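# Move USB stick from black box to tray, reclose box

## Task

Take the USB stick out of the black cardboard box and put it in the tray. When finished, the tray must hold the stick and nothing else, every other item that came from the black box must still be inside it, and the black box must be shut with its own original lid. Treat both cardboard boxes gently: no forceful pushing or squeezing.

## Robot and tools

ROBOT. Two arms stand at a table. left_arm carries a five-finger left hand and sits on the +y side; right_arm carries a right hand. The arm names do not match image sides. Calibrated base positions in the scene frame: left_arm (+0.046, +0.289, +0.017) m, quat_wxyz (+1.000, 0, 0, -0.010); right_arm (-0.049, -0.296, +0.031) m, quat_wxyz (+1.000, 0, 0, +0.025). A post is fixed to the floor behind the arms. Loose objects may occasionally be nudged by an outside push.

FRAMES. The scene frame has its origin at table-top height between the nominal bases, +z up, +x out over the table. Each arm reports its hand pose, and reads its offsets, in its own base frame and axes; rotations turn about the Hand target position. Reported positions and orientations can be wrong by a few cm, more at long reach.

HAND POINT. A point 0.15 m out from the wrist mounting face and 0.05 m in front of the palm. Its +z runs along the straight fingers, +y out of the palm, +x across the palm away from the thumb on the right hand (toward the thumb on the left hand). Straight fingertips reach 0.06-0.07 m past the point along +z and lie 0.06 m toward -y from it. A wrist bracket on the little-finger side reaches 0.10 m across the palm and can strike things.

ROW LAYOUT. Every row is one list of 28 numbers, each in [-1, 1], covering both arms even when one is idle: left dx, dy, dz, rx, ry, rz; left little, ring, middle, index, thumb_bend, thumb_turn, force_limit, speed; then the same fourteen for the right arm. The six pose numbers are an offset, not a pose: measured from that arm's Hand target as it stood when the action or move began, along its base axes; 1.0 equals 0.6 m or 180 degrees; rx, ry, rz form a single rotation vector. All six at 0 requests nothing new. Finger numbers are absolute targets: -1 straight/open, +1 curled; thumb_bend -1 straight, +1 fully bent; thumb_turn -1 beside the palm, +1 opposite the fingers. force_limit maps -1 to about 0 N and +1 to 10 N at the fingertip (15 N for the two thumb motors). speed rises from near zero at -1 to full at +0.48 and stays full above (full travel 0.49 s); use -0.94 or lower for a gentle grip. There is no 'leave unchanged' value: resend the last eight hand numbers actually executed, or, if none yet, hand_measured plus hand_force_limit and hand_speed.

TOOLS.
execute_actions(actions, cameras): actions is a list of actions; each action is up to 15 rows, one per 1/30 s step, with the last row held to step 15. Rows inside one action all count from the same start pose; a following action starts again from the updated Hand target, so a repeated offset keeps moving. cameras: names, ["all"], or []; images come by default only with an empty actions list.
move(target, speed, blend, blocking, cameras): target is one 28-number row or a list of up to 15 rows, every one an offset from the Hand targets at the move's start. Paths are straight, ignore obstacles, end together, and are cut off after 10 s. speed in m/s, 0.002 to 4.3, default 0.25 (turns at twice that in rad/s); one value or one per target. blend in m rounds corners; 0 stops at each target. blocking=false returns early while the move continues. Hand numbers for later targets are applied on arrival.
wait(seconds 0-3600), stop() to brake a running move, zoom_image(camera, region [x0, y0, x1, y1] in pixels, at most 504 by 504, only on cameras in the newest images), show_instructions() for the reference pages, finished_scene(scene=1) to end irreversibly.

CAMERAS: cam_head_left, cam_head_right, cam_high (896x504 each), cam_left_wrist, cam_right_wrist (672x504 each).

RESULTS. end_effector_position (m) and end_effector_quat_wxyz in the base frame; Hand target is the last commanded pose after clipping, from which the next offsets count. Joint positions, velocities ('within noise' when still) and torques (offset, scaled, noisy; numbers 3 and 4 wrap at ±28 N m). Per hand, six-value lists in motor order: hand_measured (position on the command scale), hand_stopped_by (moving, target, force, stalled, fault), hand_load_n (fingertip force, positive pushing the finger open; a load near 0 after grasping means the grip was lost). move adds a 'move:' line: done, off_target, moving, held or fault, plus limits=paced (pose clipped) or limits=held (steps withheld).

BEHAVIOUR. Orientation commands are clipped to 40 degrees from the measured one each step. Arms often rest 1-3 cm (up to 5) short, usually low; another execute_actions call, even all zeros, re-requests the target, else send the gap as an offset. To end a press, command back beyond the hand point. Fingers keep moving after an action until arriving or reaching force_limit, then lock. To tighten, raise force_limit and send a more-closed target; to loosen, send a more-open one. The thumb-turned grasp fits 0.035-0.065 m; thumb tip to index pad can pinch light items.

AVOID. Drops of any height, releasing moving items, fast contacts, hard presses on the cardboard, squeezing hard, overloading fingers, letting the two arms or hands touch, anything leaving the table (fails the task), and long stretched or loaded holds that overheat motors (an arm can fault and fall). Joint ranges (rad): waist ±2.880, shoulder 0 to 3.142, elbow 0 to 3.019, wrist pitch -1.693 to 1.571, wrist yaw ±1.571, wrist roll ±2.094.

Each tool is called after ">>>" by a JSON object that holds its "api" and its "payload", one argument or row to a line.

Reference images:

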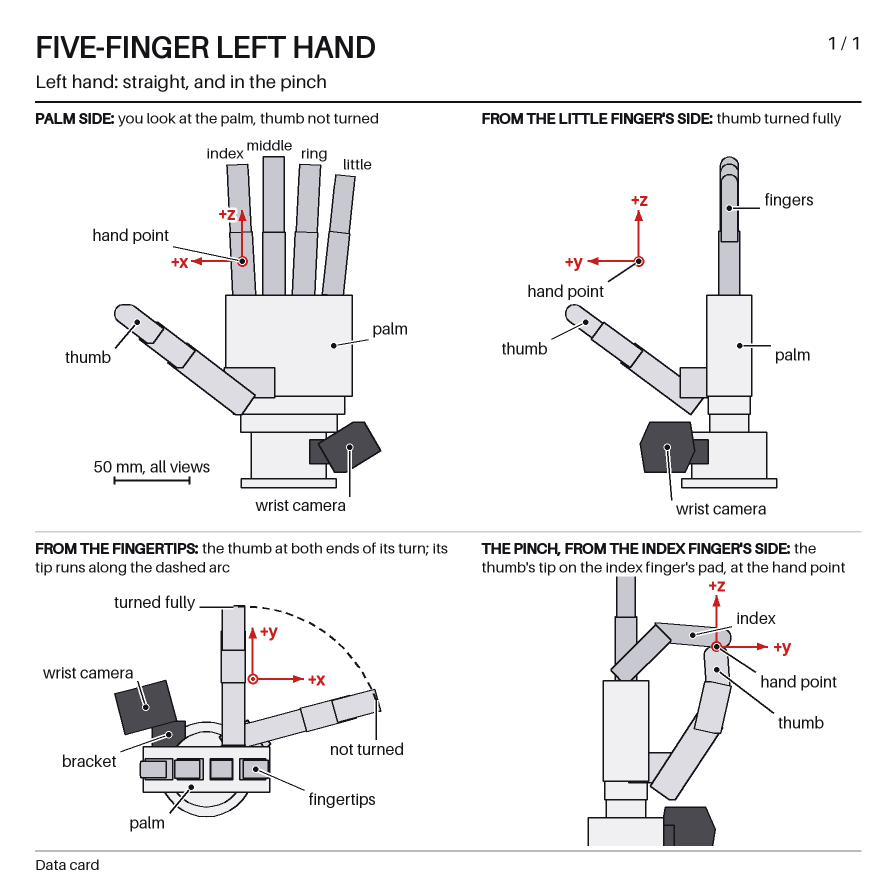

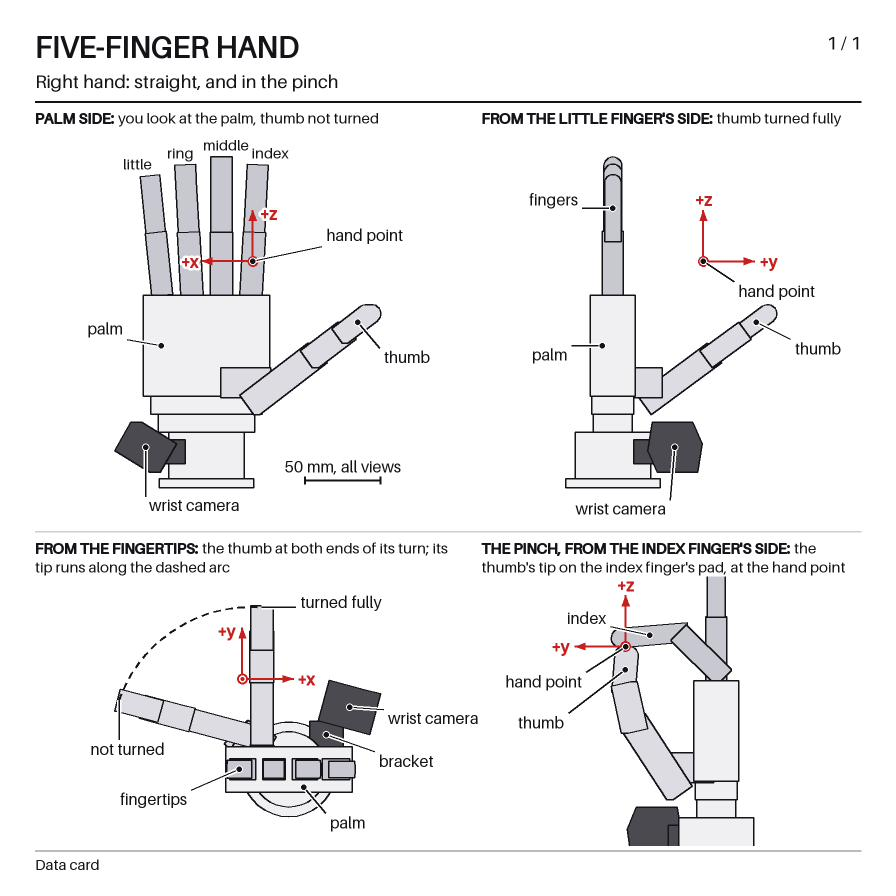

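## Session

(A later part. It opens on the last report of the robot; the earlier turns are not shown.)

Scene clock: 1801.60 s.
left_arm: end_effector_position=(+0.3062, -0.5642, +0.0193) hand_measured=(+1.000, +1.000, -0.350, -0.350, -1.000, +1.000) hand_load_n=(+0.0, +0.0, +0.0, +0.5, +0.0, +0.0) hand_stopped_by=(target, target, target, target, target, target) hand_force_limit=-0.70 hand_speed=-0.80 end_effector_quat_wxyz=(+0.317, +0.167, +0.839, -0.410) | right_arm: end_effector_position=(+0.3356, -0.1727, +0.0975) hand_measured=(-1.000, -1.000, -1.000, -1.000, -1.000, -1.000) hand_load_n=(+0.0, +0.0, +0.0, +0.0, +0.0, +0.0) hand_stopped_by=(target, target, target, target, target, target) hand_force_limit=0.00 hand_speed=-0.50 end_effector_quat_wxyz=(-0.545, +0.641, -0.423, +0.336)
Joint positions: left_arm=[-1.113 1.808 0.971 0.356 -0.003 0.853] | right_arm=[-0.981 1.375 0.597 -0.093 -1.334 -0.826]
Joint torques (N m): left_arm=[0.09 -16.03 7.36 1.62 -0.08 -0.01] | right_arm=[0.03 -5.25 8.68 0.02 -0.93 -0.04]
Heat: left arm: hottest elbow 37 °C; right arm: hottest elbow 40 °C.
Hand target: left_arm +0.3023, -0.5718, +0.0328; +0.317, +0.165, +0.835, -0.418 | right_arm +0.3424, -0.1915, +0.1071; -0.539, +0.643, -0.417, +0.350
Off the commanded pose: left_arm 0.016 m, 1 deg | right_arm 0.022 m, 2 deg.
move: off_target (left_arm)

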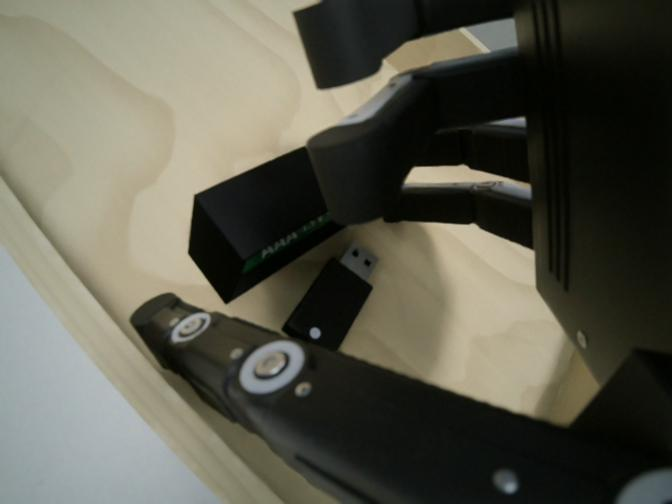

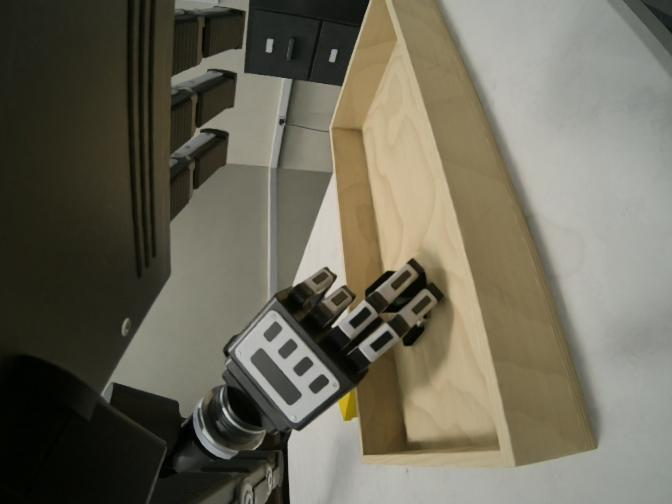

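>>> {"api": "move", "payload": {
  "target": [
    [0.0023,-0.0055,0.055,0,0,0,1,1,-0.35,-0.35,-1,1,-0.7,-0.8,0,0,0,0,0,0,-1,-1,-1,-1,-1,-1,0,-0.5],
    [0.0023,-0.0055,-0.0297,0,0,0,1,1,-0.35,-0.35,-1,1,-0.7,-0.8,0,0,0,0,0,0,-1,-1,-1,-1,-1,-1,0,-0.5]
  ],
  "speed": [0.06,0.03],
  "cameras": ["cam_left_wrist","cam_right_wrist"]
}}

>>> {"api": "zoom_image", "payload": {
  "camera": "cam_left_wrist",
  "region": [120, 120, 420, 370]
}}

>>> {"api": "zoom_image", "payload": {
  "camera": "cam_right_wrist",
  "region": [340, 230, 460, 370]
}}

Scene clock: 1819.17 s.
left_arm: end_effector_position=(+0.3049, -0.5660, +0.0190) hand_measured=(+1.000, +1.000, -0.350, -0.350, -1.000, +1.000) hand_load_n=(+0.0, +0.0, +0.0, -0.5, +0.0, +0.0) hand_stopped_by=(target, target, target, target, target, target) hand_force_limit=-0.70 hand_speed=-0.80 end_effector_quat_wxyz=(+0.317, +0.167, +0.837, -0.412) | right_arm: end_effector_position=(+0.3356, -0.1727, +0.0975) hand_measured=(-1.000, -1.000, -1.000, -1.000, -1.000, -1.000) hand_load_n=(+0.0, +0.0, +0.0, -0.5, +0.0, +0.0) hand_stopped_by=(target, target, target, target, target, target) hand_force_limit=0.00 hand_speed=-0.50 end_effector_quat_wxyz=(-0.545, +0.641, -0.423, +0.336)
Joint positions: left_arm=[-1.116 1.811 0.971 0.364 -0.003 0.852] | right_arm=[-0.981 1.375 0.597 -0.093 -1.334 -0.826]
Joint torques (N m): left_arm=[0.38 -12.86 7.43 3.12 -0.1 0] | right_arm=[-0.15 -5.42 8.72 0.06 -0.93 -0.04]
Heat: left arm: hottest elbow 38 °C; right arm: hottest elbow 40 °C.
Hand target: left_arm +0.3035, -0.5752, +0.0148; +0.317, +0.165, +0.835, -0.418 | right_arm +0.3424, -0.1915, +0.1071; -0.539, +0.643, -0.417, +0.350
Off the commanded pose: left_arm 0.010 m, 1 deg | right_arm 0.022 m, 2 deg.
move: done

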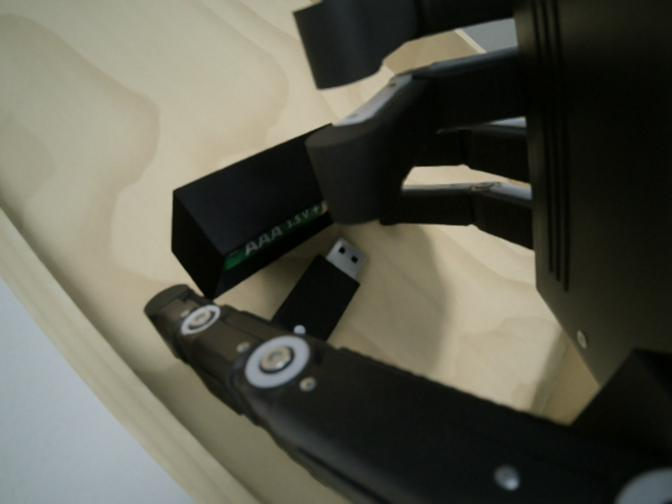

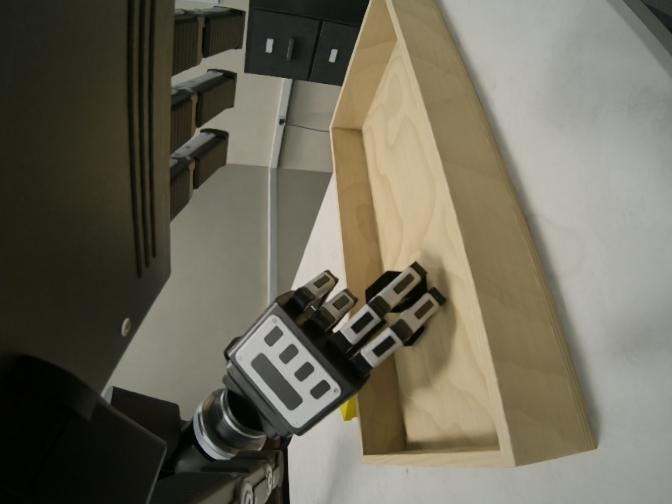

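Scaled by 1.680 from the camera's image (finer frame: 960x720).

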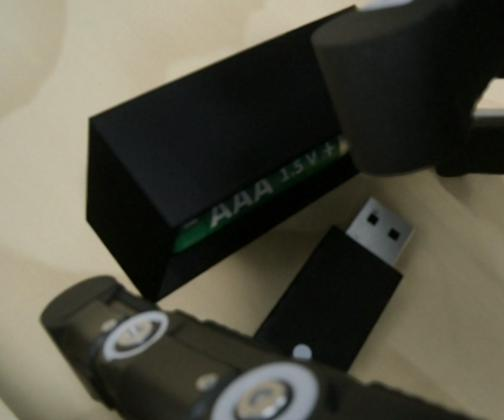

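Scaled by 3.600 from the camera's image (finer frame: 960x720).

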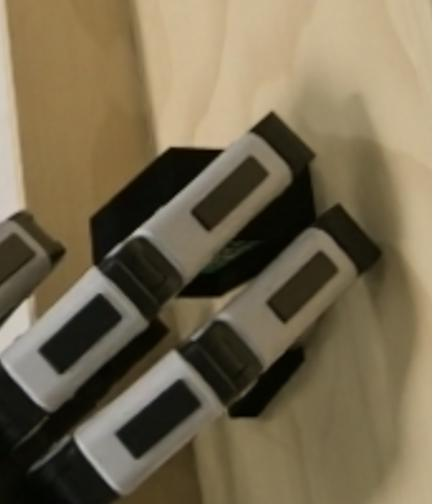

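>>> {"api": "move", "payload": {
  "target": [
    [0.0,0.0,0.10,0,0,0,1,1,-0.35,-0.35,-1,1,-0.7,-0.8,0,0,0,0,0,0,-1,-1,-1,-1,-1,-1,0,-0.5]
  ],
  "speed": [0.08],
  "cameras": ["cam_left_wrist","cam_right_wrist"]
}}

>>> {"api": "zoom_image", "payload": {
  "camera": "cam_left_wrist",
  "region": [120, 120, 420, 370]
}}

>>> {"api": "zoom_image", "payload": {
  "camera": "cam_right_wrist",
  "region": [340, 230, 460, 370]
}}

Scene clock: 1830.37 s.
left_arm: end_effector_position=(+0.2996, -0.5557, +0.0478) hand_measured=(+1.000, +1.000, -0.350, -0.350, -1.000, +1.000) hand_load_n=(+0.0, +0.5, +0.0, +0.0, +0.0, +0.5) hand_stopped_by=(target, target, target, target, target, target) hand_force_limit=-0.70 hand_speed=-0.80 end_effector_quat_wxyz=(+0.308, +0.169, +0.846, -0.400) | right_arm: end_effector_position=(+0.3356, -0.1727, +0.0975) hand_measured=(-1.000, -1.000, -1.000, -1.000, -1.000, -1.000) hand_load_n=(+0.0, +0.0, -0.5, +0.0, +0.0, +0.0) hand_stopped_by=(target, target, target, target, target, target) hand_force_limit=0.00 hand_speed=-0.50 end_effector_quat_wxyz=(-0.545, +0.641, -0.423, +0.336)
Joint positions: left_arm=[-1.116 1.727 0.979 0.237 -0.003 0.852] | right_arm=[-0.981 1.375 0.597 -0.093 -1.334 -0.826]
Joint torques (N m): left_arm=[0.44 -15.21 10.09 1.78 -0.1 0] | right_arm=[-0.03 -5.3 8.68 0.03 -0.93 -0.05]
Heat: left arm: hottest elbow 38 °C; right arm: hottest elbow 40 °C.
Hand target: left_arm +0.3036, -0.5751, +0.0750; +0.317, +0.165, +0.835, -0.418 | right_arm +0.3424, -0.1915, +0.1071; -0.539, +0.643, -0.417, +0.350
Off the commanded pose: left_arm 0.034 m, 3 deg | right_arm 0.022 m, 2 deg.
move: off_target (left_arm)

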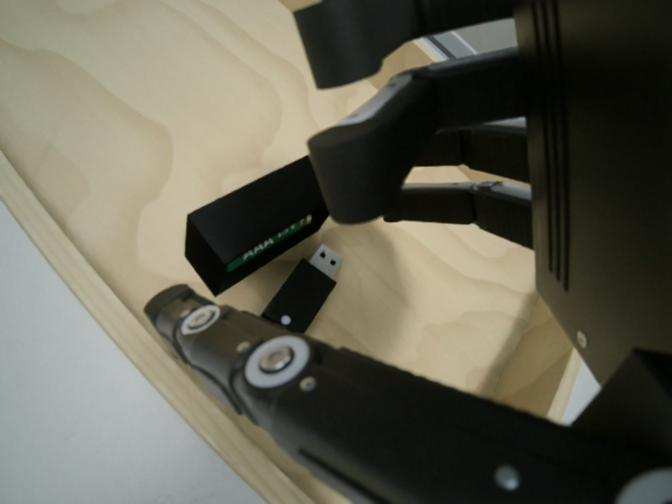

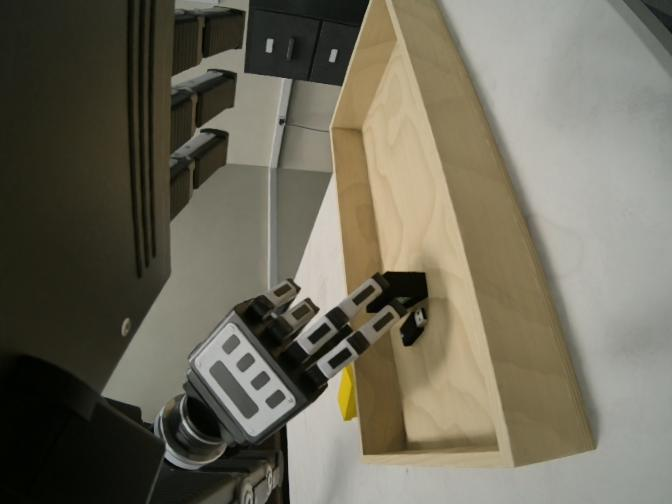

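Scaled by 1.680 from the camera's image (finer frame: 960x720).

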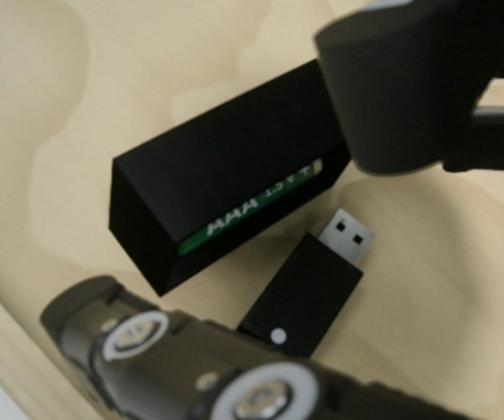

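Scaled by 3.600 from the camera's image (finer frame: 960x720).

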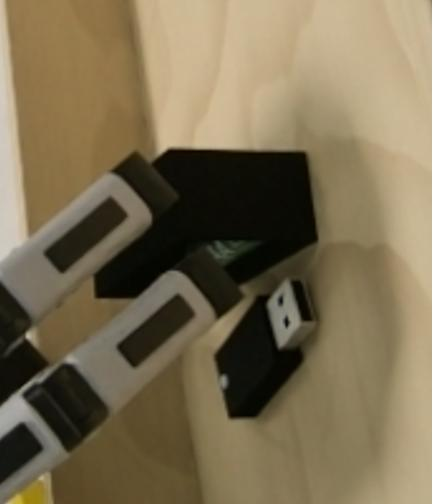

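>>> {"api": "move", "payload": {
  "target": [
    [0.0,-0.012,0.04,0,0,0,1,1,-0.35,-0.35,-1,1,-0.7,-0.8,0,0,0,0,0,0,-1,-1,-1,-1,-1,-1,0,-0.5]
  ],
  "speed": [0.1],
  "cameras": []
}}

Scene clock: 1841.93 s.
left_arm: end_effector_position=(+0.3020, -0.5626, +0.0712) hand_measured=(+1.000, +1.000, -0.350, -0.350, -1.000, +1.000) hand_load_n=(+0.0, +0.0, +0.0, +0.0, +0.0, +0.5) hand_stopped_by=(target, target, target, target, target, target) hand_force_limit=-0.70 hand_speed=-0.80 end_effector_quat_wxyz=(+0.309, +0.169, +0.846, -0.400) | right_arm: end_effector_position=(+0.3356, -0.1727, +0.0975) hand_measured=(-1.000, -1.000, -1.000, -1.000, -1.000, -1.000) hand_load_n=(+0.0, +0.0, +0.0, +0.0, +0.0, +0.0) hand_stopped_by=(target, target, target, target, target, target) hand_force_limit=0.00 hand_speed=-0.50 end_effector_quat_wxyz=(-0.545, +0.641, -0.423, +0.336)
Joint positions: left_arm=[-1.119 1.7 1.02 0.168 -0.007 0.85] | right_arm=[-0.981 1.375 0.597 -0.093 -1.334 -0.826]
Joint torques (N m): left_arm=[0.09 -15.09 10.51 1.78 -0.16 -0.01] | right_arm=[-0.03 -5.13 8.73 -0.02 -0.93 -0.04]
Heat: left arm: hottest elbow 40 °C; right arm: hottest elbow 40 °C.
Hand target: left_arm +0.3036, -0.5822, +0.0989; +0.317, +0.165, +0.835, -0.418 | right_arm +0.3424, -0.1915, +0.1071; -0.539, +0.643, -0.417, +0.350
Off the commanded pose: left_arm 0.034 m, 3 deg | right_arm 0.022 m, 2 deg.
move: off_target (left_arm)

>>> {"api": "move", "payload": {
  "target": [
    [0.0,0.005,-0.098,0,0,0,1,1,-0.35,-0.35,-1,1,-0.7,-0.8,0,0,0,0,0,0,-1,-1,-1,-1,-1,-1,0,-0.5]
  ],
  "speed": [0.06],
  "cameras": ["cam_left_wrist"]
}}

Scene clock: 1846.40 s.
left_arm: end_effector_position=(+0.3093, -0.5777, +0.0488) hand_measured=(+1.000, +1.000, -0.350, -0.350, -1.000, +1.000) hand_load_n=(+0.0, +0.0, +0.0, +0.0, +0.0, +0.0) hand_stopped_by=(target, target, target, target, target, target) hand_force_limit=-0.70 hand_speed=-0.80 end_effector_quat_wxyz=(+0.320, +0.167, +0.835, -0.416) | right_arm: end_effector_position=(+0.3356, -0.1727, +0.0975) hand_measured=(-1.000, -1.000, -1.000, -1.000, -1.000, -1.000) hand_load_n=(+0.0, +0.0, +0.0, +0.0, +0.0, +0.0) hand_stopped_by=(target, target, target, target, target, target) hand_force_limit=0.00 hand_speed=-0.50 end_effector_quat_wxyz=(-0.545, +0.641, -0.423, +0.336)
Joint positions: left_arm=[-1.119 1.776 1.02 0.29 -0.007 0.85] | right_arm=[-0.981 1.375 0.597 -0.093 -1.334 -0.826]
Joint torques (N m): left_arm=[0.38 -13.74 6.13 3.28 -0.09 0] | right_arm=[0.15 -5.19 8.72 0.03 -0.92 -0.06]
Heat: left arm: hottest elbow 40 °C; right arm: hottest elbow 40 °C.
Hand target: left_arm +0.3036, -0.5792, +0.0400; +0.317, +0.165, +0.835, -0.418 | right_arm +0.3424, -0.1915, +0.1071; -0.539, +0.643, -0.417, +0.350
Off the commanded pose: left_arm 0.010 m, 0 deg | right_arm 0.022 m, 2 deg.
move: done

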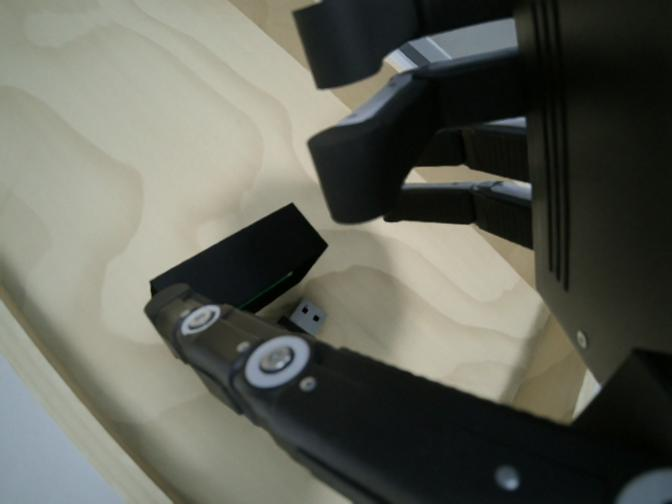

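>>> {"api": "move", "payload": {
  "target": [
    [0.0025,0.0095,0.0,0,0,0,1,1,-0.35,-0.35,-1,1,-0.7,-0.8,0,0,0,0,0,0,-1,-1,-1,-1,-1,-1,0,-0.5]
  ],
  "speed": [0.04],
  "cameras": ["cam_left_wrist"]
}}

Scene clock: 1849.37 s.
left_arm: end_effector_position=(+0.3065, -0.5724, +0.0421) hand_measured=(+1.000, +1.000, -0.350, -0.350, -1.000, +1.000) hand_load_n=(+0.0, +0.0, +0.0, +0.0, +0.0, +0.0) hand_stopped_by=(target, target, target, target, target, target) hand_force_limit=-0.70 hand_speed=-0.80 end_effector_quat_wxyz=(+0.317, +0.168, +0.837, -0.412) | right_arm: end_effector_position=(+0.3356, -0.1727, +0.0975) hand_measured=(-1.000, -1.000, -1.000, -1.000, -1.000, -1.000) hand_load_n=(+0.0, +0.0, +0.0, +0.0, +0.0, -0.5) hand_stopped_by=(target, target, target, target, target, target) hand_force_limit=0.00 hand_speed=-0.50 end_effector_quat_wxyz=(-0.545, +0.641, -0.423, +0.336)
Joint positions: left_arm=[-1.119 1.776 1.005 0.295 -0.006 0.85] | right_arm=[-0.981 1.375 0.597 -0.093 -1.334 -0.826]
Joint torques (N m): left_arm=[1.03 -14.27 6.27 3.29 0.12 0.04] | right_arm=[-0.26 -5.3 8.64 0.05 -0.93 -0.02]
Heat: left arm: hottest elbow 40 °C; right arm: hottest elbow 40 °C.
Hand target: left_arm +0.3051, -0.5736, +0.0402; +0.317, +0.165, +0.835, -0.418 | right_arm +0.3424, -0.1915, +0.1071; -0.539, +0.643, -0.417, +0.350
Off the commanded pose: left_arm 0.003 m, 1 deg | right_arm 0.022 m, 2 deg.
move: done

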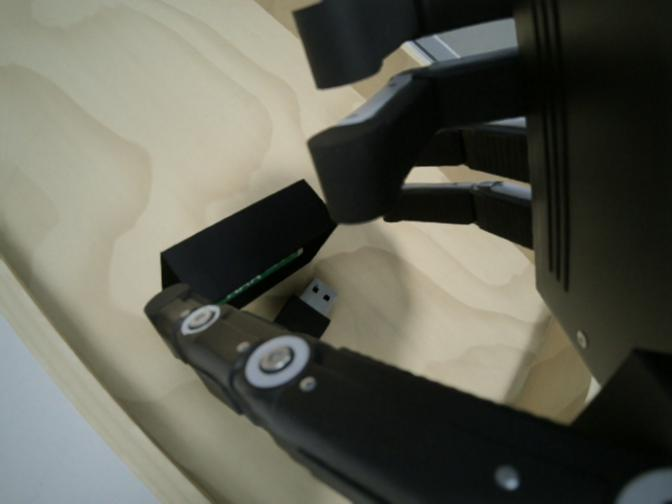

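>>> {"api": "move", "payload": {
  "target": [
    [0.005,0.0,-0.022,0,0,0,1,1,-0.35,-0.35,-1,1,-0.7,-0.8,0,0,0,0,0,0,-1,-1,-1,-1,-1,-1,0,-0.5]
  ],
  "speed": [0.04],
  "cameras": ["cam_left_wrist","cam_right_wrist"]
}}

>>> {"api": "zoom_image", "payload": {
  "camera": "cam_right_wrist",
  "region": [340, 230, 460, 370]
}}

Scene clock: 1853.73 s.
left_arm: end_effector_position=(+0.3081, -0.5776, +0.0409) hand_measured=(+1.000, +1.000, -0.350, -0.350, -1.000, +1.000) hand_load_n=(+0.0, +0.0, +0.0, +0.0, +0.0, -0.5) hand_stopped_by=(target, target, target, target, target, target) hand_force_limit=-0.70 hand_speed=-0.80 end_effector_quat_wxyz=(+0.322, +0.167, +0.831, -0.421) | right_arm: end_effector_position=(+0.3356, -0.1727, +0.0975) hand_measured=(-1.000, -1.000, -1.000, -1.000, -1.000, -1.000) hand_load_n=(+0.0, +0.0, +0.0, +0.0, +0.0, -0.5) hand_stopped_by=(target, target, target, target, target, target) hand_force_limit=0.00 hand_speed=-0.50 end_effector_quat_wxyz=(-0.545, +0.641, -0.423, +0.336)
Joint positions: left_arm=[-1.119 1.79 1.005 0.332 -0.001 0.85] | right_arm=[-0.981 1.375 0.597 -0.093 -1.334 -0.826]
Joint torques (N m): left_arm=[1.49 -13.33 5.87 3.1 0.13 0.07] | right_arm=[0.03 -5.36 8.68 0.05 -0.94 -0.04]
Heat: left arm: hottest elbow 40 °C; right arm: hottest elbow 40 °C.
Hand target: left_arm +0.3081, -0.5736, +0.0269; +0.317, +0.165, +0.835, -0.418 | right_arm +0.3424, -0.1915, +0.1071; -0.539, +0.643, -0.417, +0.350
Off the commanded pose: left_arm 0.014 m, 1 deg | right_arm 0.022 m, 2 deg.
move: off_target (left_arm)

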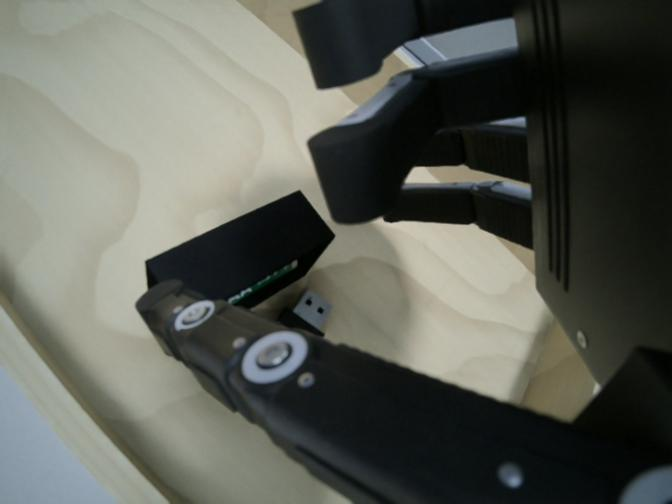

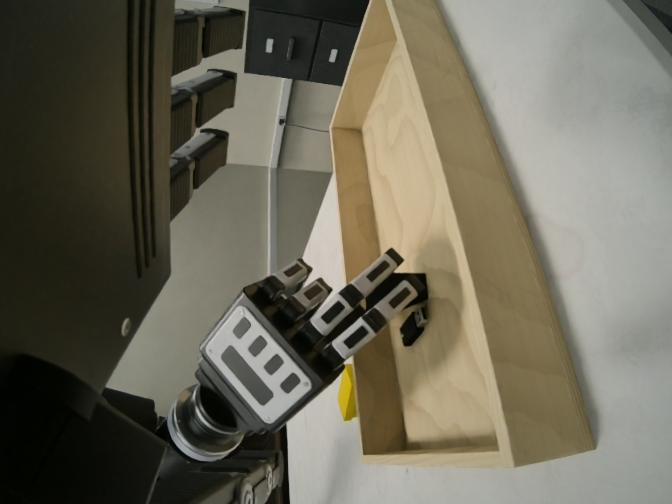

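Scaled by 3.600 from the camera's image (finer frame: 960x720).

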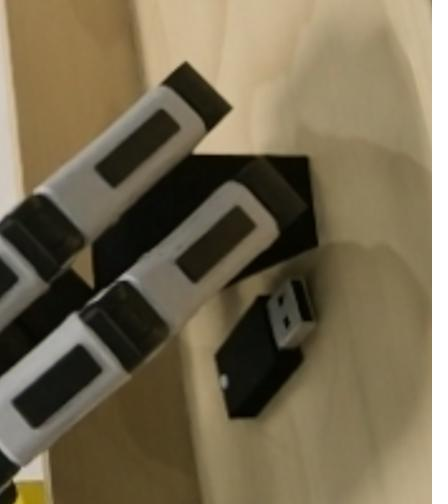

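>>> {"api": "move", "payload": {
  "target": [
    [0.0,0.012,0.06,0,0,0,1,1,-0.35,-0.35,-0.98,1,-0.7,-0.8,0,0,0,0,0,0,-1,-1,-1,-1,-1,-1,0,-0.5]
  ],
  "speed": [0.1],
  "cameras": ["cam_left_wrist"]
}}

Scene clock: 1864.73 s.
left_arm: end_effector_position=(+0.3044, -0.5726, +0.0596) hand_measured=(+1.000, +1.000, -0.350, -0.350, -0.980, +1.000) hand_load_n=(+0.0, +0.0, +0.0, +0.0, -0.5, +0.0) hand_stopped_by=(target, target, target, target, target, target) hand_force_limit=-0.70 hand_speed=-0.80 end_effector_quat_wxyz=(+0.318, +0.169, +0.833, -0.420) | right_arm: end_effector_position=(+0.3356, -0.1727, +0.0975) hand_measured=(-1.000, -1.000, -1.000, -1.000, -1.000, -1.000) hand_load_n=(+0.0, +0.0, +0.0, +0.0, +0.0, -0.5) hand_stopped_by=(target, target, target, target, target, target) hand_force_limit=0.00 hand_speed=-0.50 end_effector_quat_wxyz=(-0.545, +0.641, -0.423, +0.336)
Joint positions: left_arm=[-1.119 1.741 1.005 0.274 0.004 0.85] | right_arm=[-0.981 1.375 0.597 -0.093 -1.334 -0.826]
Joint torques (N m): left_arm=[2.08 -15.44 6.48 1.85 0.13 0.1] | right_arm=[0.15 -5.42 8.73 0.03 -0.92 -0.04]
Heat: left arm: hottest elbow 39 °C; right arm: hottest elbow 40 °C.
Hand target: left_arm +0.3082, -0.5664, +0.0630; +0.317, +0.165, +0.835, -0.418 | right_arm +0.3424, -0.1915, +0.1071; -0.539, +0.643, -0.417, +0.350
Off the commanded pose: left_arm 0.008 m, 1 deg | right_arm 0.022 m, 2 deg.
move: done

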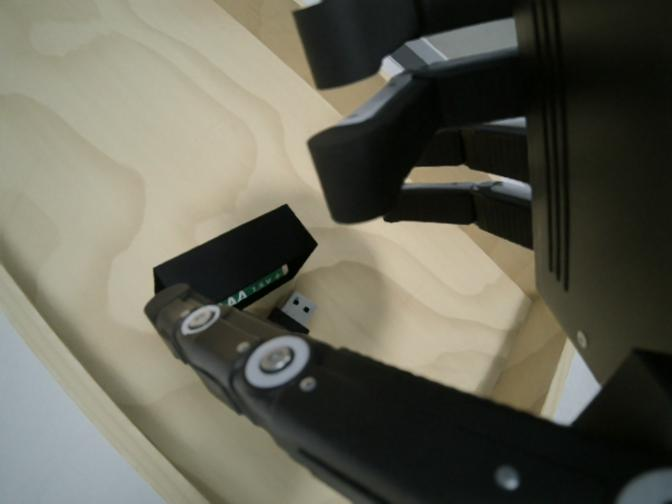

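>>> {"api": "move", "payload": {
  "target": [
    [0.015,0.016,0.0,0,0,0,1,1,-0.35,-0.35,-1,1,-0.7,-0.8,0,0,0,0,0,0,-1,-1,-1,-1,-1,-1,0,-0.5]
  ],
  "speed": [0.1],
  "cameras": []
}}

Scene clock: 1868.80 s.
left_arm: end_effector_position=(+0.3152, -0.5610, +0.0541) hand_measured=(+1.000, +1.000, -0.350, -0.350, -1.000, +1.000) hand_load_n=(+0.0, +0.0, +0.0, +0.0, +0.0, +0.0) hand_stopped_by=(target, target, target, target, target, target) hand_force_limit=-0.70 hand_speed=-0.80 end_effector_quat_wxyz=(+0.313, +0.163, +0.837, -0.417) | right_arm: end_effector_position=(+0.3356, -0.1727, +0.0975) hand_measured=(-1.000, -1.000, -1.000, -1.000, -1.000, -1.000) hand_load_n=(+0.0, +0.0, +0.0, +0.0, +0.0, +0.0) hand_stopped_by=(target, target, target, target, target, target) hand_force_limit=0.00 hand_speed=-0.50 end_effector_quat_wxyz=(-0.545, +0.641, -0.423, +0.336)
Joint positions: left_arm=[-1.089 1.74 0.992 0.274 0.027 0.85] | right_arm=[-0.981 1.375 0.597 -0.093 -1.334 -0.826]
Joint torques (N m): left_arm=[1.67 -16.03 6.32 1.99 0.13 0.22] | right_arm=[0.32 -5.42 8.65 0.05 -0.92 -0.04]
Heat: left arm: hottest elbow 39 °C; right arm: hottest elbow 40 °C.
Hand target: left_arm +0.3170, -0.5568, +0.0629; +0.317, +0.165, +0.835, -0.418 | right_arm +0.3424, -0.1915, +0.1071; -0.539, +0.643, -0.417, +0.350
Off the commanded pose: left_arm 0.010 m, 1 deg | right_arm 0.022 m, 2 deg.
move: done

>>> {"api": "move", "payload": {
  "target": [
    [-0.01,-0.0137,-0.0465,0,0,0,1,1,-0.35,-0.35,-1,1,-0.7,-0.8,0,0,0,0,0,0,-1,-1,-1,-1,-1,-1,0,-0.5]
  ],
  "speed": [0.05],
  "cameras": ["cam_left_wrist"]
}}

Scene clock: 1874.67 s.
left_arm: end_effector_position=(+0.3167, -0.5619, +0.0409) hand_measured=(+1.000, +1.000, -0.350, -0.350, -1.000, +1.000) hand_load_n=(+0.0, +0.0, +0.0, +0.0, +0.0, +0.0) hand_stopped_by=(target, target, target, target, target, target) hand_force_limit=-0.70 hand_speed=-0.80 end_effector_quat_wxyz=(+0.317, +0.161, +0.837, -0.416) | right_arm: end_effector_position=(+0.3356, -0.1727, +0.0975) hand_measured=(-1.000, -1.000, -1.000, -1.000, -1.000, -1.000) hand_load_n=(+0.0, +0.0, +0.0, +0.0, +0.0, -0.5) hand_stopped_by=(target, target, target, target, target, target) hand_force_limit=0.00 hand_speed=-0.50 end_effector_quat_wxyz=(-0.545, +0.641, -0.423, +0.336)
Joint positions: left_arm=[-1.09 1.769 0.985 0.314 0.019 0.85] | right_arm=[-0.981 1.375 0.597 -0.093 -1.334 -0.826]
Joint torques (N m): left_arm=[0.09 -13.57 6.22 3.21 -0.16 0.13] | right_arm=[0.03 -5.19 8.66 0.06 -0.92 -0.05]
Heat: left arm: hottest elbow 39 °C; right arm: hottest elbow 40 °C.
Hand target: left_arm +0.3109, -0.5651, +0.0350; +0.317, +0.165, +0.835, -0.418 | right_arm +0.3424, -0.1915, +0.1071; -0.539, +0.643, -0.417, +0.350
Off the commanded pose: left_arm 0.009 m, 1 deg | right_arm 0.022 m, 2 deg.
move: done

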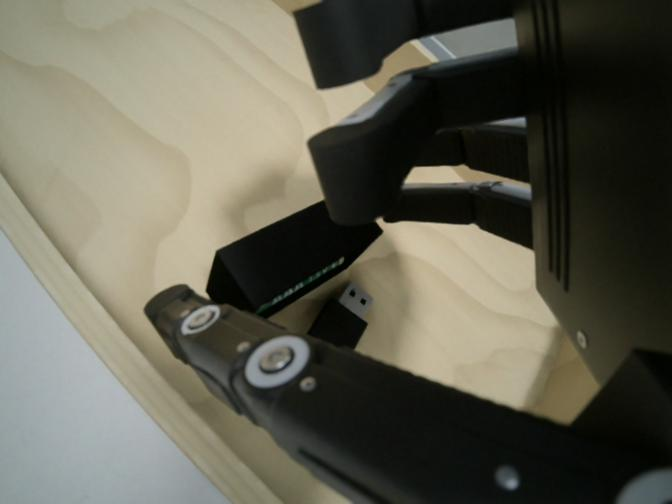

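>>> {"api": "move", "payload": {
  "target": [
    [-0.01,-0.004,-0.025,0,0,0,1,1,-0.35,-0.35,-1,1,-0.7,-0.8,0,0,0,0,0,0,-1,-1,-1,-1,-1,-1,0,-0.5]
  ],
  "speed": [0.05],
  "cameras": ["cam_left_wrist","cam_right_wrist"]
}}

>>> {"api": "zoom_image", "payload": {
  "camera": "cam_left_wrist",
  "region": [120, 120, 420, 370]
}}

>>> {"api": "zoom_image", "payload": {
  "camera": "cam_right_wrist",
  "region": [340, 230, 460, 370]
}}

Scene clock: 1880.73 s.
left_arm: end_effector_position=(+0.3103, -0.5649, +0.0257) hand_measured=(+1.000, +1.000, -0.350, -0.350, -1.000, +1.000) hand_load_n=(+0.0, +0.0, +0.0, +0.0, +0.0, +0.0) hand_stopped_by=(target, target, target, target, target, target) hand_force_limit=-0.70 hand_speed=-0.80 end_effector_quat_wxyz=(+0.318, +0.164, +0.836, -0.415) | right_arm: end_effector_position=(+0.3356, -0.1727, +0.0975) hand_measured=(-1.000, -1.000, -1.000, -1.000, -1.000, -1.000) hand_load_n=(+0.0, +0.0, +0.5, +0.0, +0.0, +0.0) hand_stopped_by=(target, target, target, target, target, target) hand_force_limit=0.00 hand_speed=-0.50 end_effector_quat_wxyz=(-0.545, +0.641, -0.423, +0.336)
Joint positions: left_arm=[-1.104 1.8 0.975 0.354 0.007 0.85] | right_arm=[-0.981 1.375 0.597 -0.093 -1.334 -0.826]
Joint torques (N m): left_arm=[0.21 -13.74 6.02 3.26 -0.16 0.07] | right_arm=[0.03 -5.25 8.7 0.03 -0.92 -0.05]
Heat: left arm: hottest elbow 39 °C; right arm: hottest elbow 40 °C.
Hand target: left_arm +0.3051, -0.5675, +0.0200; +0.317, +0.165, +0.835, -0.418 | right_arm +0.3424, -0.1915, +0.1071; -0.539, +0.643, -0.417, +0.350
Off the commanded pose: left_arm 0.008 m, 0 deg | right_arm 0.022 m, 2 deg.
move: done

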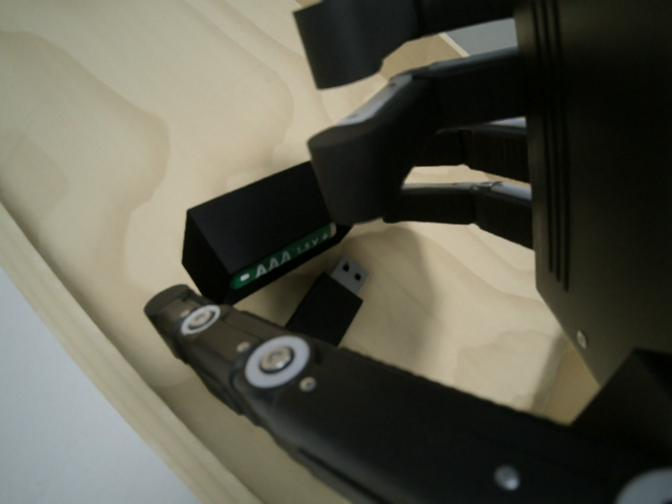

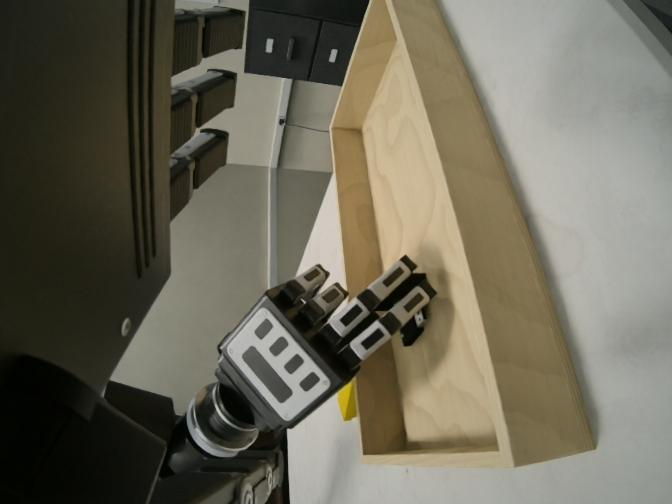

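Scaled by 1.680 from the camera's image (finer frame: 960x720).

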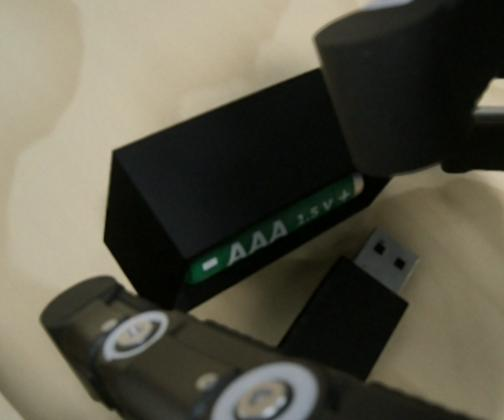

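Scaled by 3.600 from the camera's image (finer frame: 960x720).

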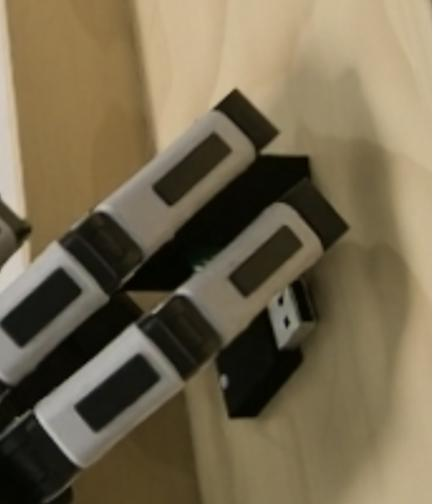

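>>> {"api": "move", "payload": {
  "target": [
    [0.0,-0.012,0.0,0,0,0,1,1,-0.35,-0.35,-1,1,-0.7,-0.8,0,0,0,0,0,0,-1,-1,-1,-1,-1,-1,0,-0.5]
  ],
  "speed": [0.05],
  "cameras": ["cam_left_wrist","cam_right_wrist"]
}}

>>> {"api": "zoom_image", "payload": {
  "camera": "cam_left_wrist",
  "region": [120, 120, 420, 370]
}}

>>> {"api": "zoom_image", "payload": {
  "camera": "cam_right_wrist",
  "region": [340, 230, 460, 370]
}}

Scene clock: 1888.63 s.
left_arm: end_effector_position=(+0.3079, -0.5650, +0.0201) hand_measured=(+1.000, +1.000, -0.350, -0.350, -1.000, +1.000) hand_load_n=(+0.0, +0.0, +0.0, +0.0, +0.0, +0.0) hand_stopped_by=(target, target, target, target, target, target) hand_force_limit=-0.70 hand_speed=-0.80 end_effector_quat_wxyz=(+0.316, +0.166, +0.839, -0.412) | right_arm: end_effector_position=(+0.3356, -0.1727, +0.0975) hand_measured=(-1.000, -1.000, -1.000, -1.000, -1.000, -1.000) hand_load_n=(+0.0, -0.5, +0.0, +0.0, +0.0, +0.0) hand_stopped_by=(target, target, target, target, target, target) hand_force_limit=0.00 hand_speed=-0.50 end_effector_quat_wxyz=(-0.545, +0.641, -0.423, +0.336)
Joint positions: left_arm=[-1.109 1.809 0.975 0.354 0.001 0.85] | right_arm=[-0.981 1.375 0.597 -0.093 -1.334 -0.826]
Joint torques (N m): left_arm=[0.09 -13.51 7.42 2.96 -0.16 0.03] | right_arm=[0.15 -5.25 8.66 -0.01 -0.91 -0.05]
Heat: left arm: hottest elbow 39 °C; right arm: hottest elbow 40 °C.
Hand target: left_arm +0.3050, -0.5747, +0.0199; +0.317, +0.165, +0.835, -0.418 | right_arm +0.3424, -0.1915, +0.1071; -0.539, +0.643, -0.417, +0.350
Off the commanded pose: left_arm 0.010 m, 1 deg | right_arm 0.022 m, 2 deg.
move: done

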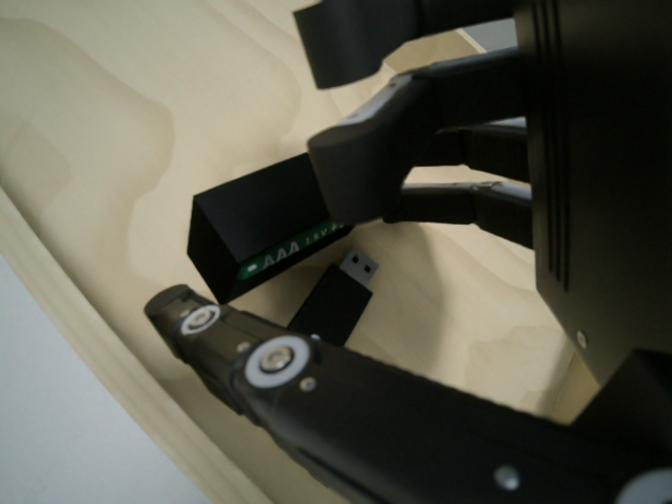

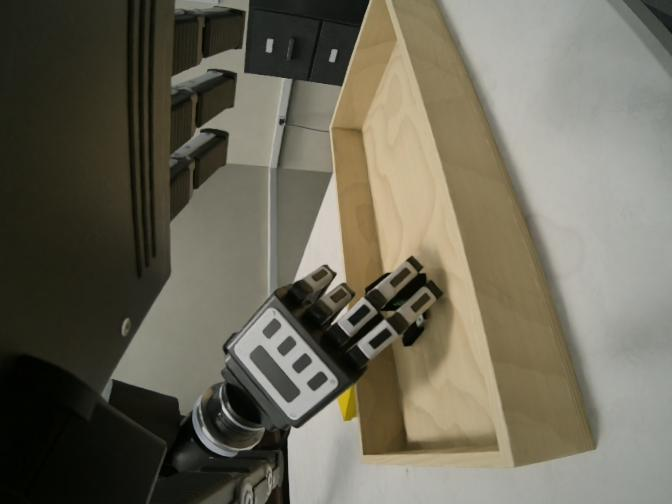

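Scaled by 1.680 from the camera's image (finer frame: 960x720).

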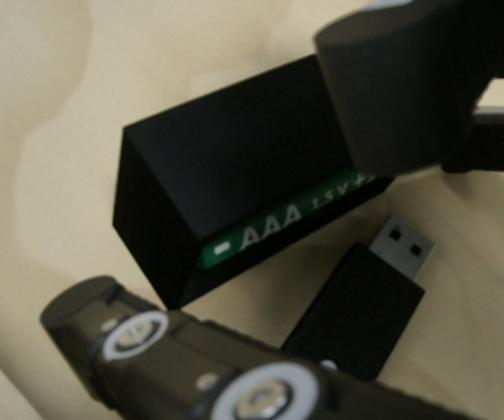

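Scaled by 3.600 from the camera's image (finer frame: 960x720).

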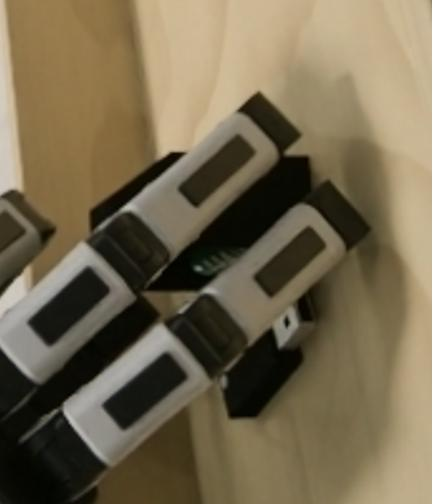

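>>> {"api": "move", "payload": {
  "target": [
    [0.0,0.0,0.0,0,0,0,1,1,-0.15,-0.15,-1,1,-0.7,-0.94,0,0,0,0,0,0,-1,-1,-1,-1,-1,-1,0,-0.5]
  ],
  "speed": [0.05],
  "cameras": ["cam_left_wrist","cam_right_wrist"]
}}

>>> {"api": "zoom_image", "payload": {
  "camera": "cam_left_wrist",
  "region": [120, 120, 420, 370]
}}

>>> {"api": "zoom_image", "payload": {
  "camera": "cam_right_wrist",
  "region": [340, 230, 460, 370]
}}

Scene clock: 1900.33 s.
left_arm: end_effector_position=(+0.3080, -0.5649, +0.0201) hand_measured=(+1.000, +1.000, -0.150, -0.150, -1.000, +1.000) hand_load_n=(+0.0, +0.0, +0.5, +0.0, +0.0, +0.0) hand_stopped_by=(target, target, target, target, target, target) hand_force_limit=-0.70 hand_speed=-0.94 end_effector_quat_wxyz=(+0.316, +0.165, +0.839, -0.412) | right_arm: end_effector_position=(+0.3356, -0.1727, +0.0975) hand_measured=(-1.000, -1.000, -1.000, -1.000, -1.000, -1.000) hand_load_n=(+0.0, +0.0, +0.0, +0.0, +0.0, +0.0) hand_stopped_by=(target, target, target, target, target, target) hand_force_limit=0.00 hand_speed=-0.50 end_effector_quat_wxyz=(-0.545, +0.641, -0.423, +0.336)
Joint positions: left_arm=[-1.109 1.809 0.975 0.354 0.001 0.85] | right_arm=[-0.981 1.375 0.597 -0.093 -1.334 -0.826]
Joint torques (N m): left_arm=[0.03 -13.45 7.39 2.95 -0.15 0.03] | right_arm=[-0.09 -5.3 8.7 -0.02 -0.93 -0.04]
Heat: left arm: hottest elbow 39 °C; right arm: hottest elbow 40 °C.
Hand target: left_arm +0.3050, -0.5747, +0.0199; +0.317, +0.165, +0.835, -0.418 | right_arm +0.3424, -0.1915, +0.1071; -0.539, +0.643, -0.417, +0.350
Off the commanded pose: left_arm 0.010 m, 1 deg | right_arm 0.022 m, 2 deg.
move: done

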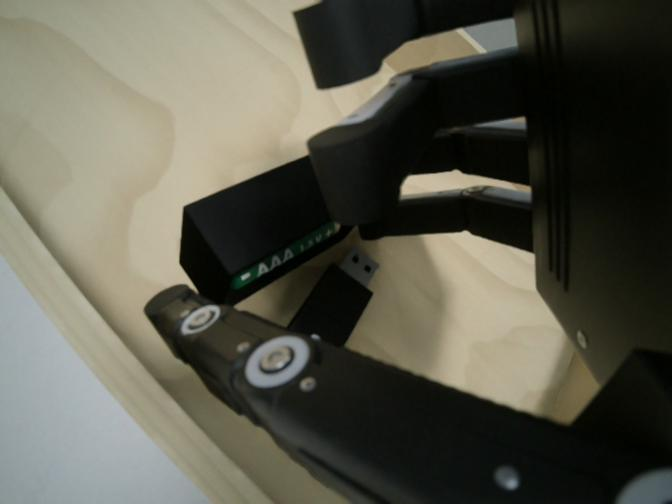

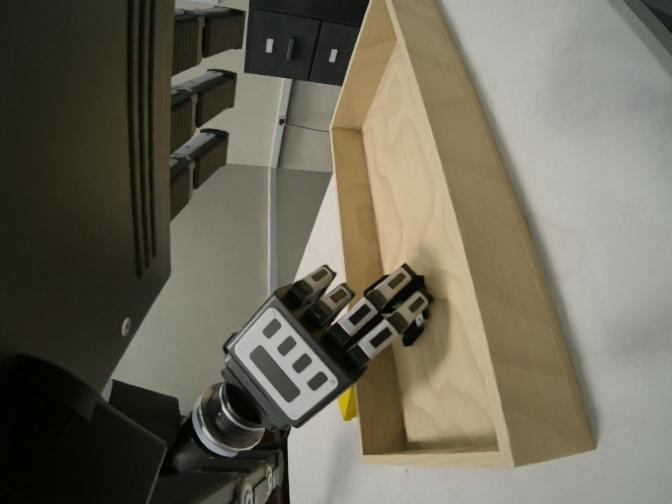

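Scaled by 1.680 from the camera's image (finer frame: 960x720).

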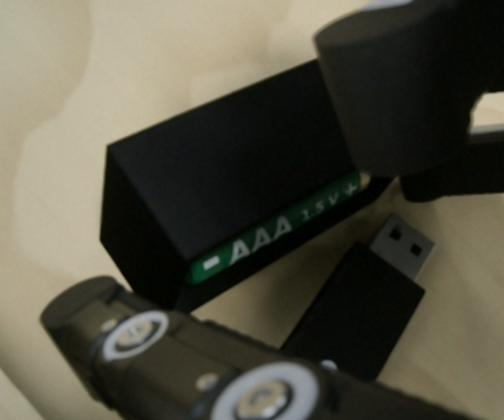

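Scaled by 3.600 from the camera's image (finer frame: 960x720).

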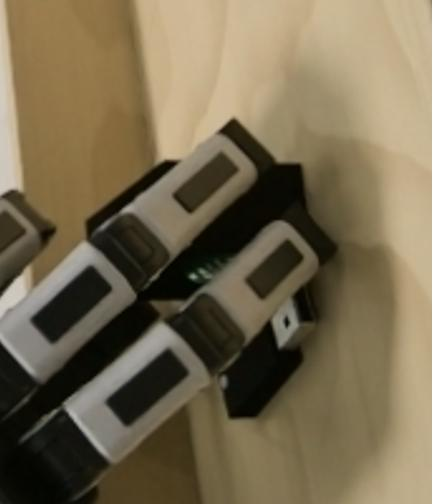

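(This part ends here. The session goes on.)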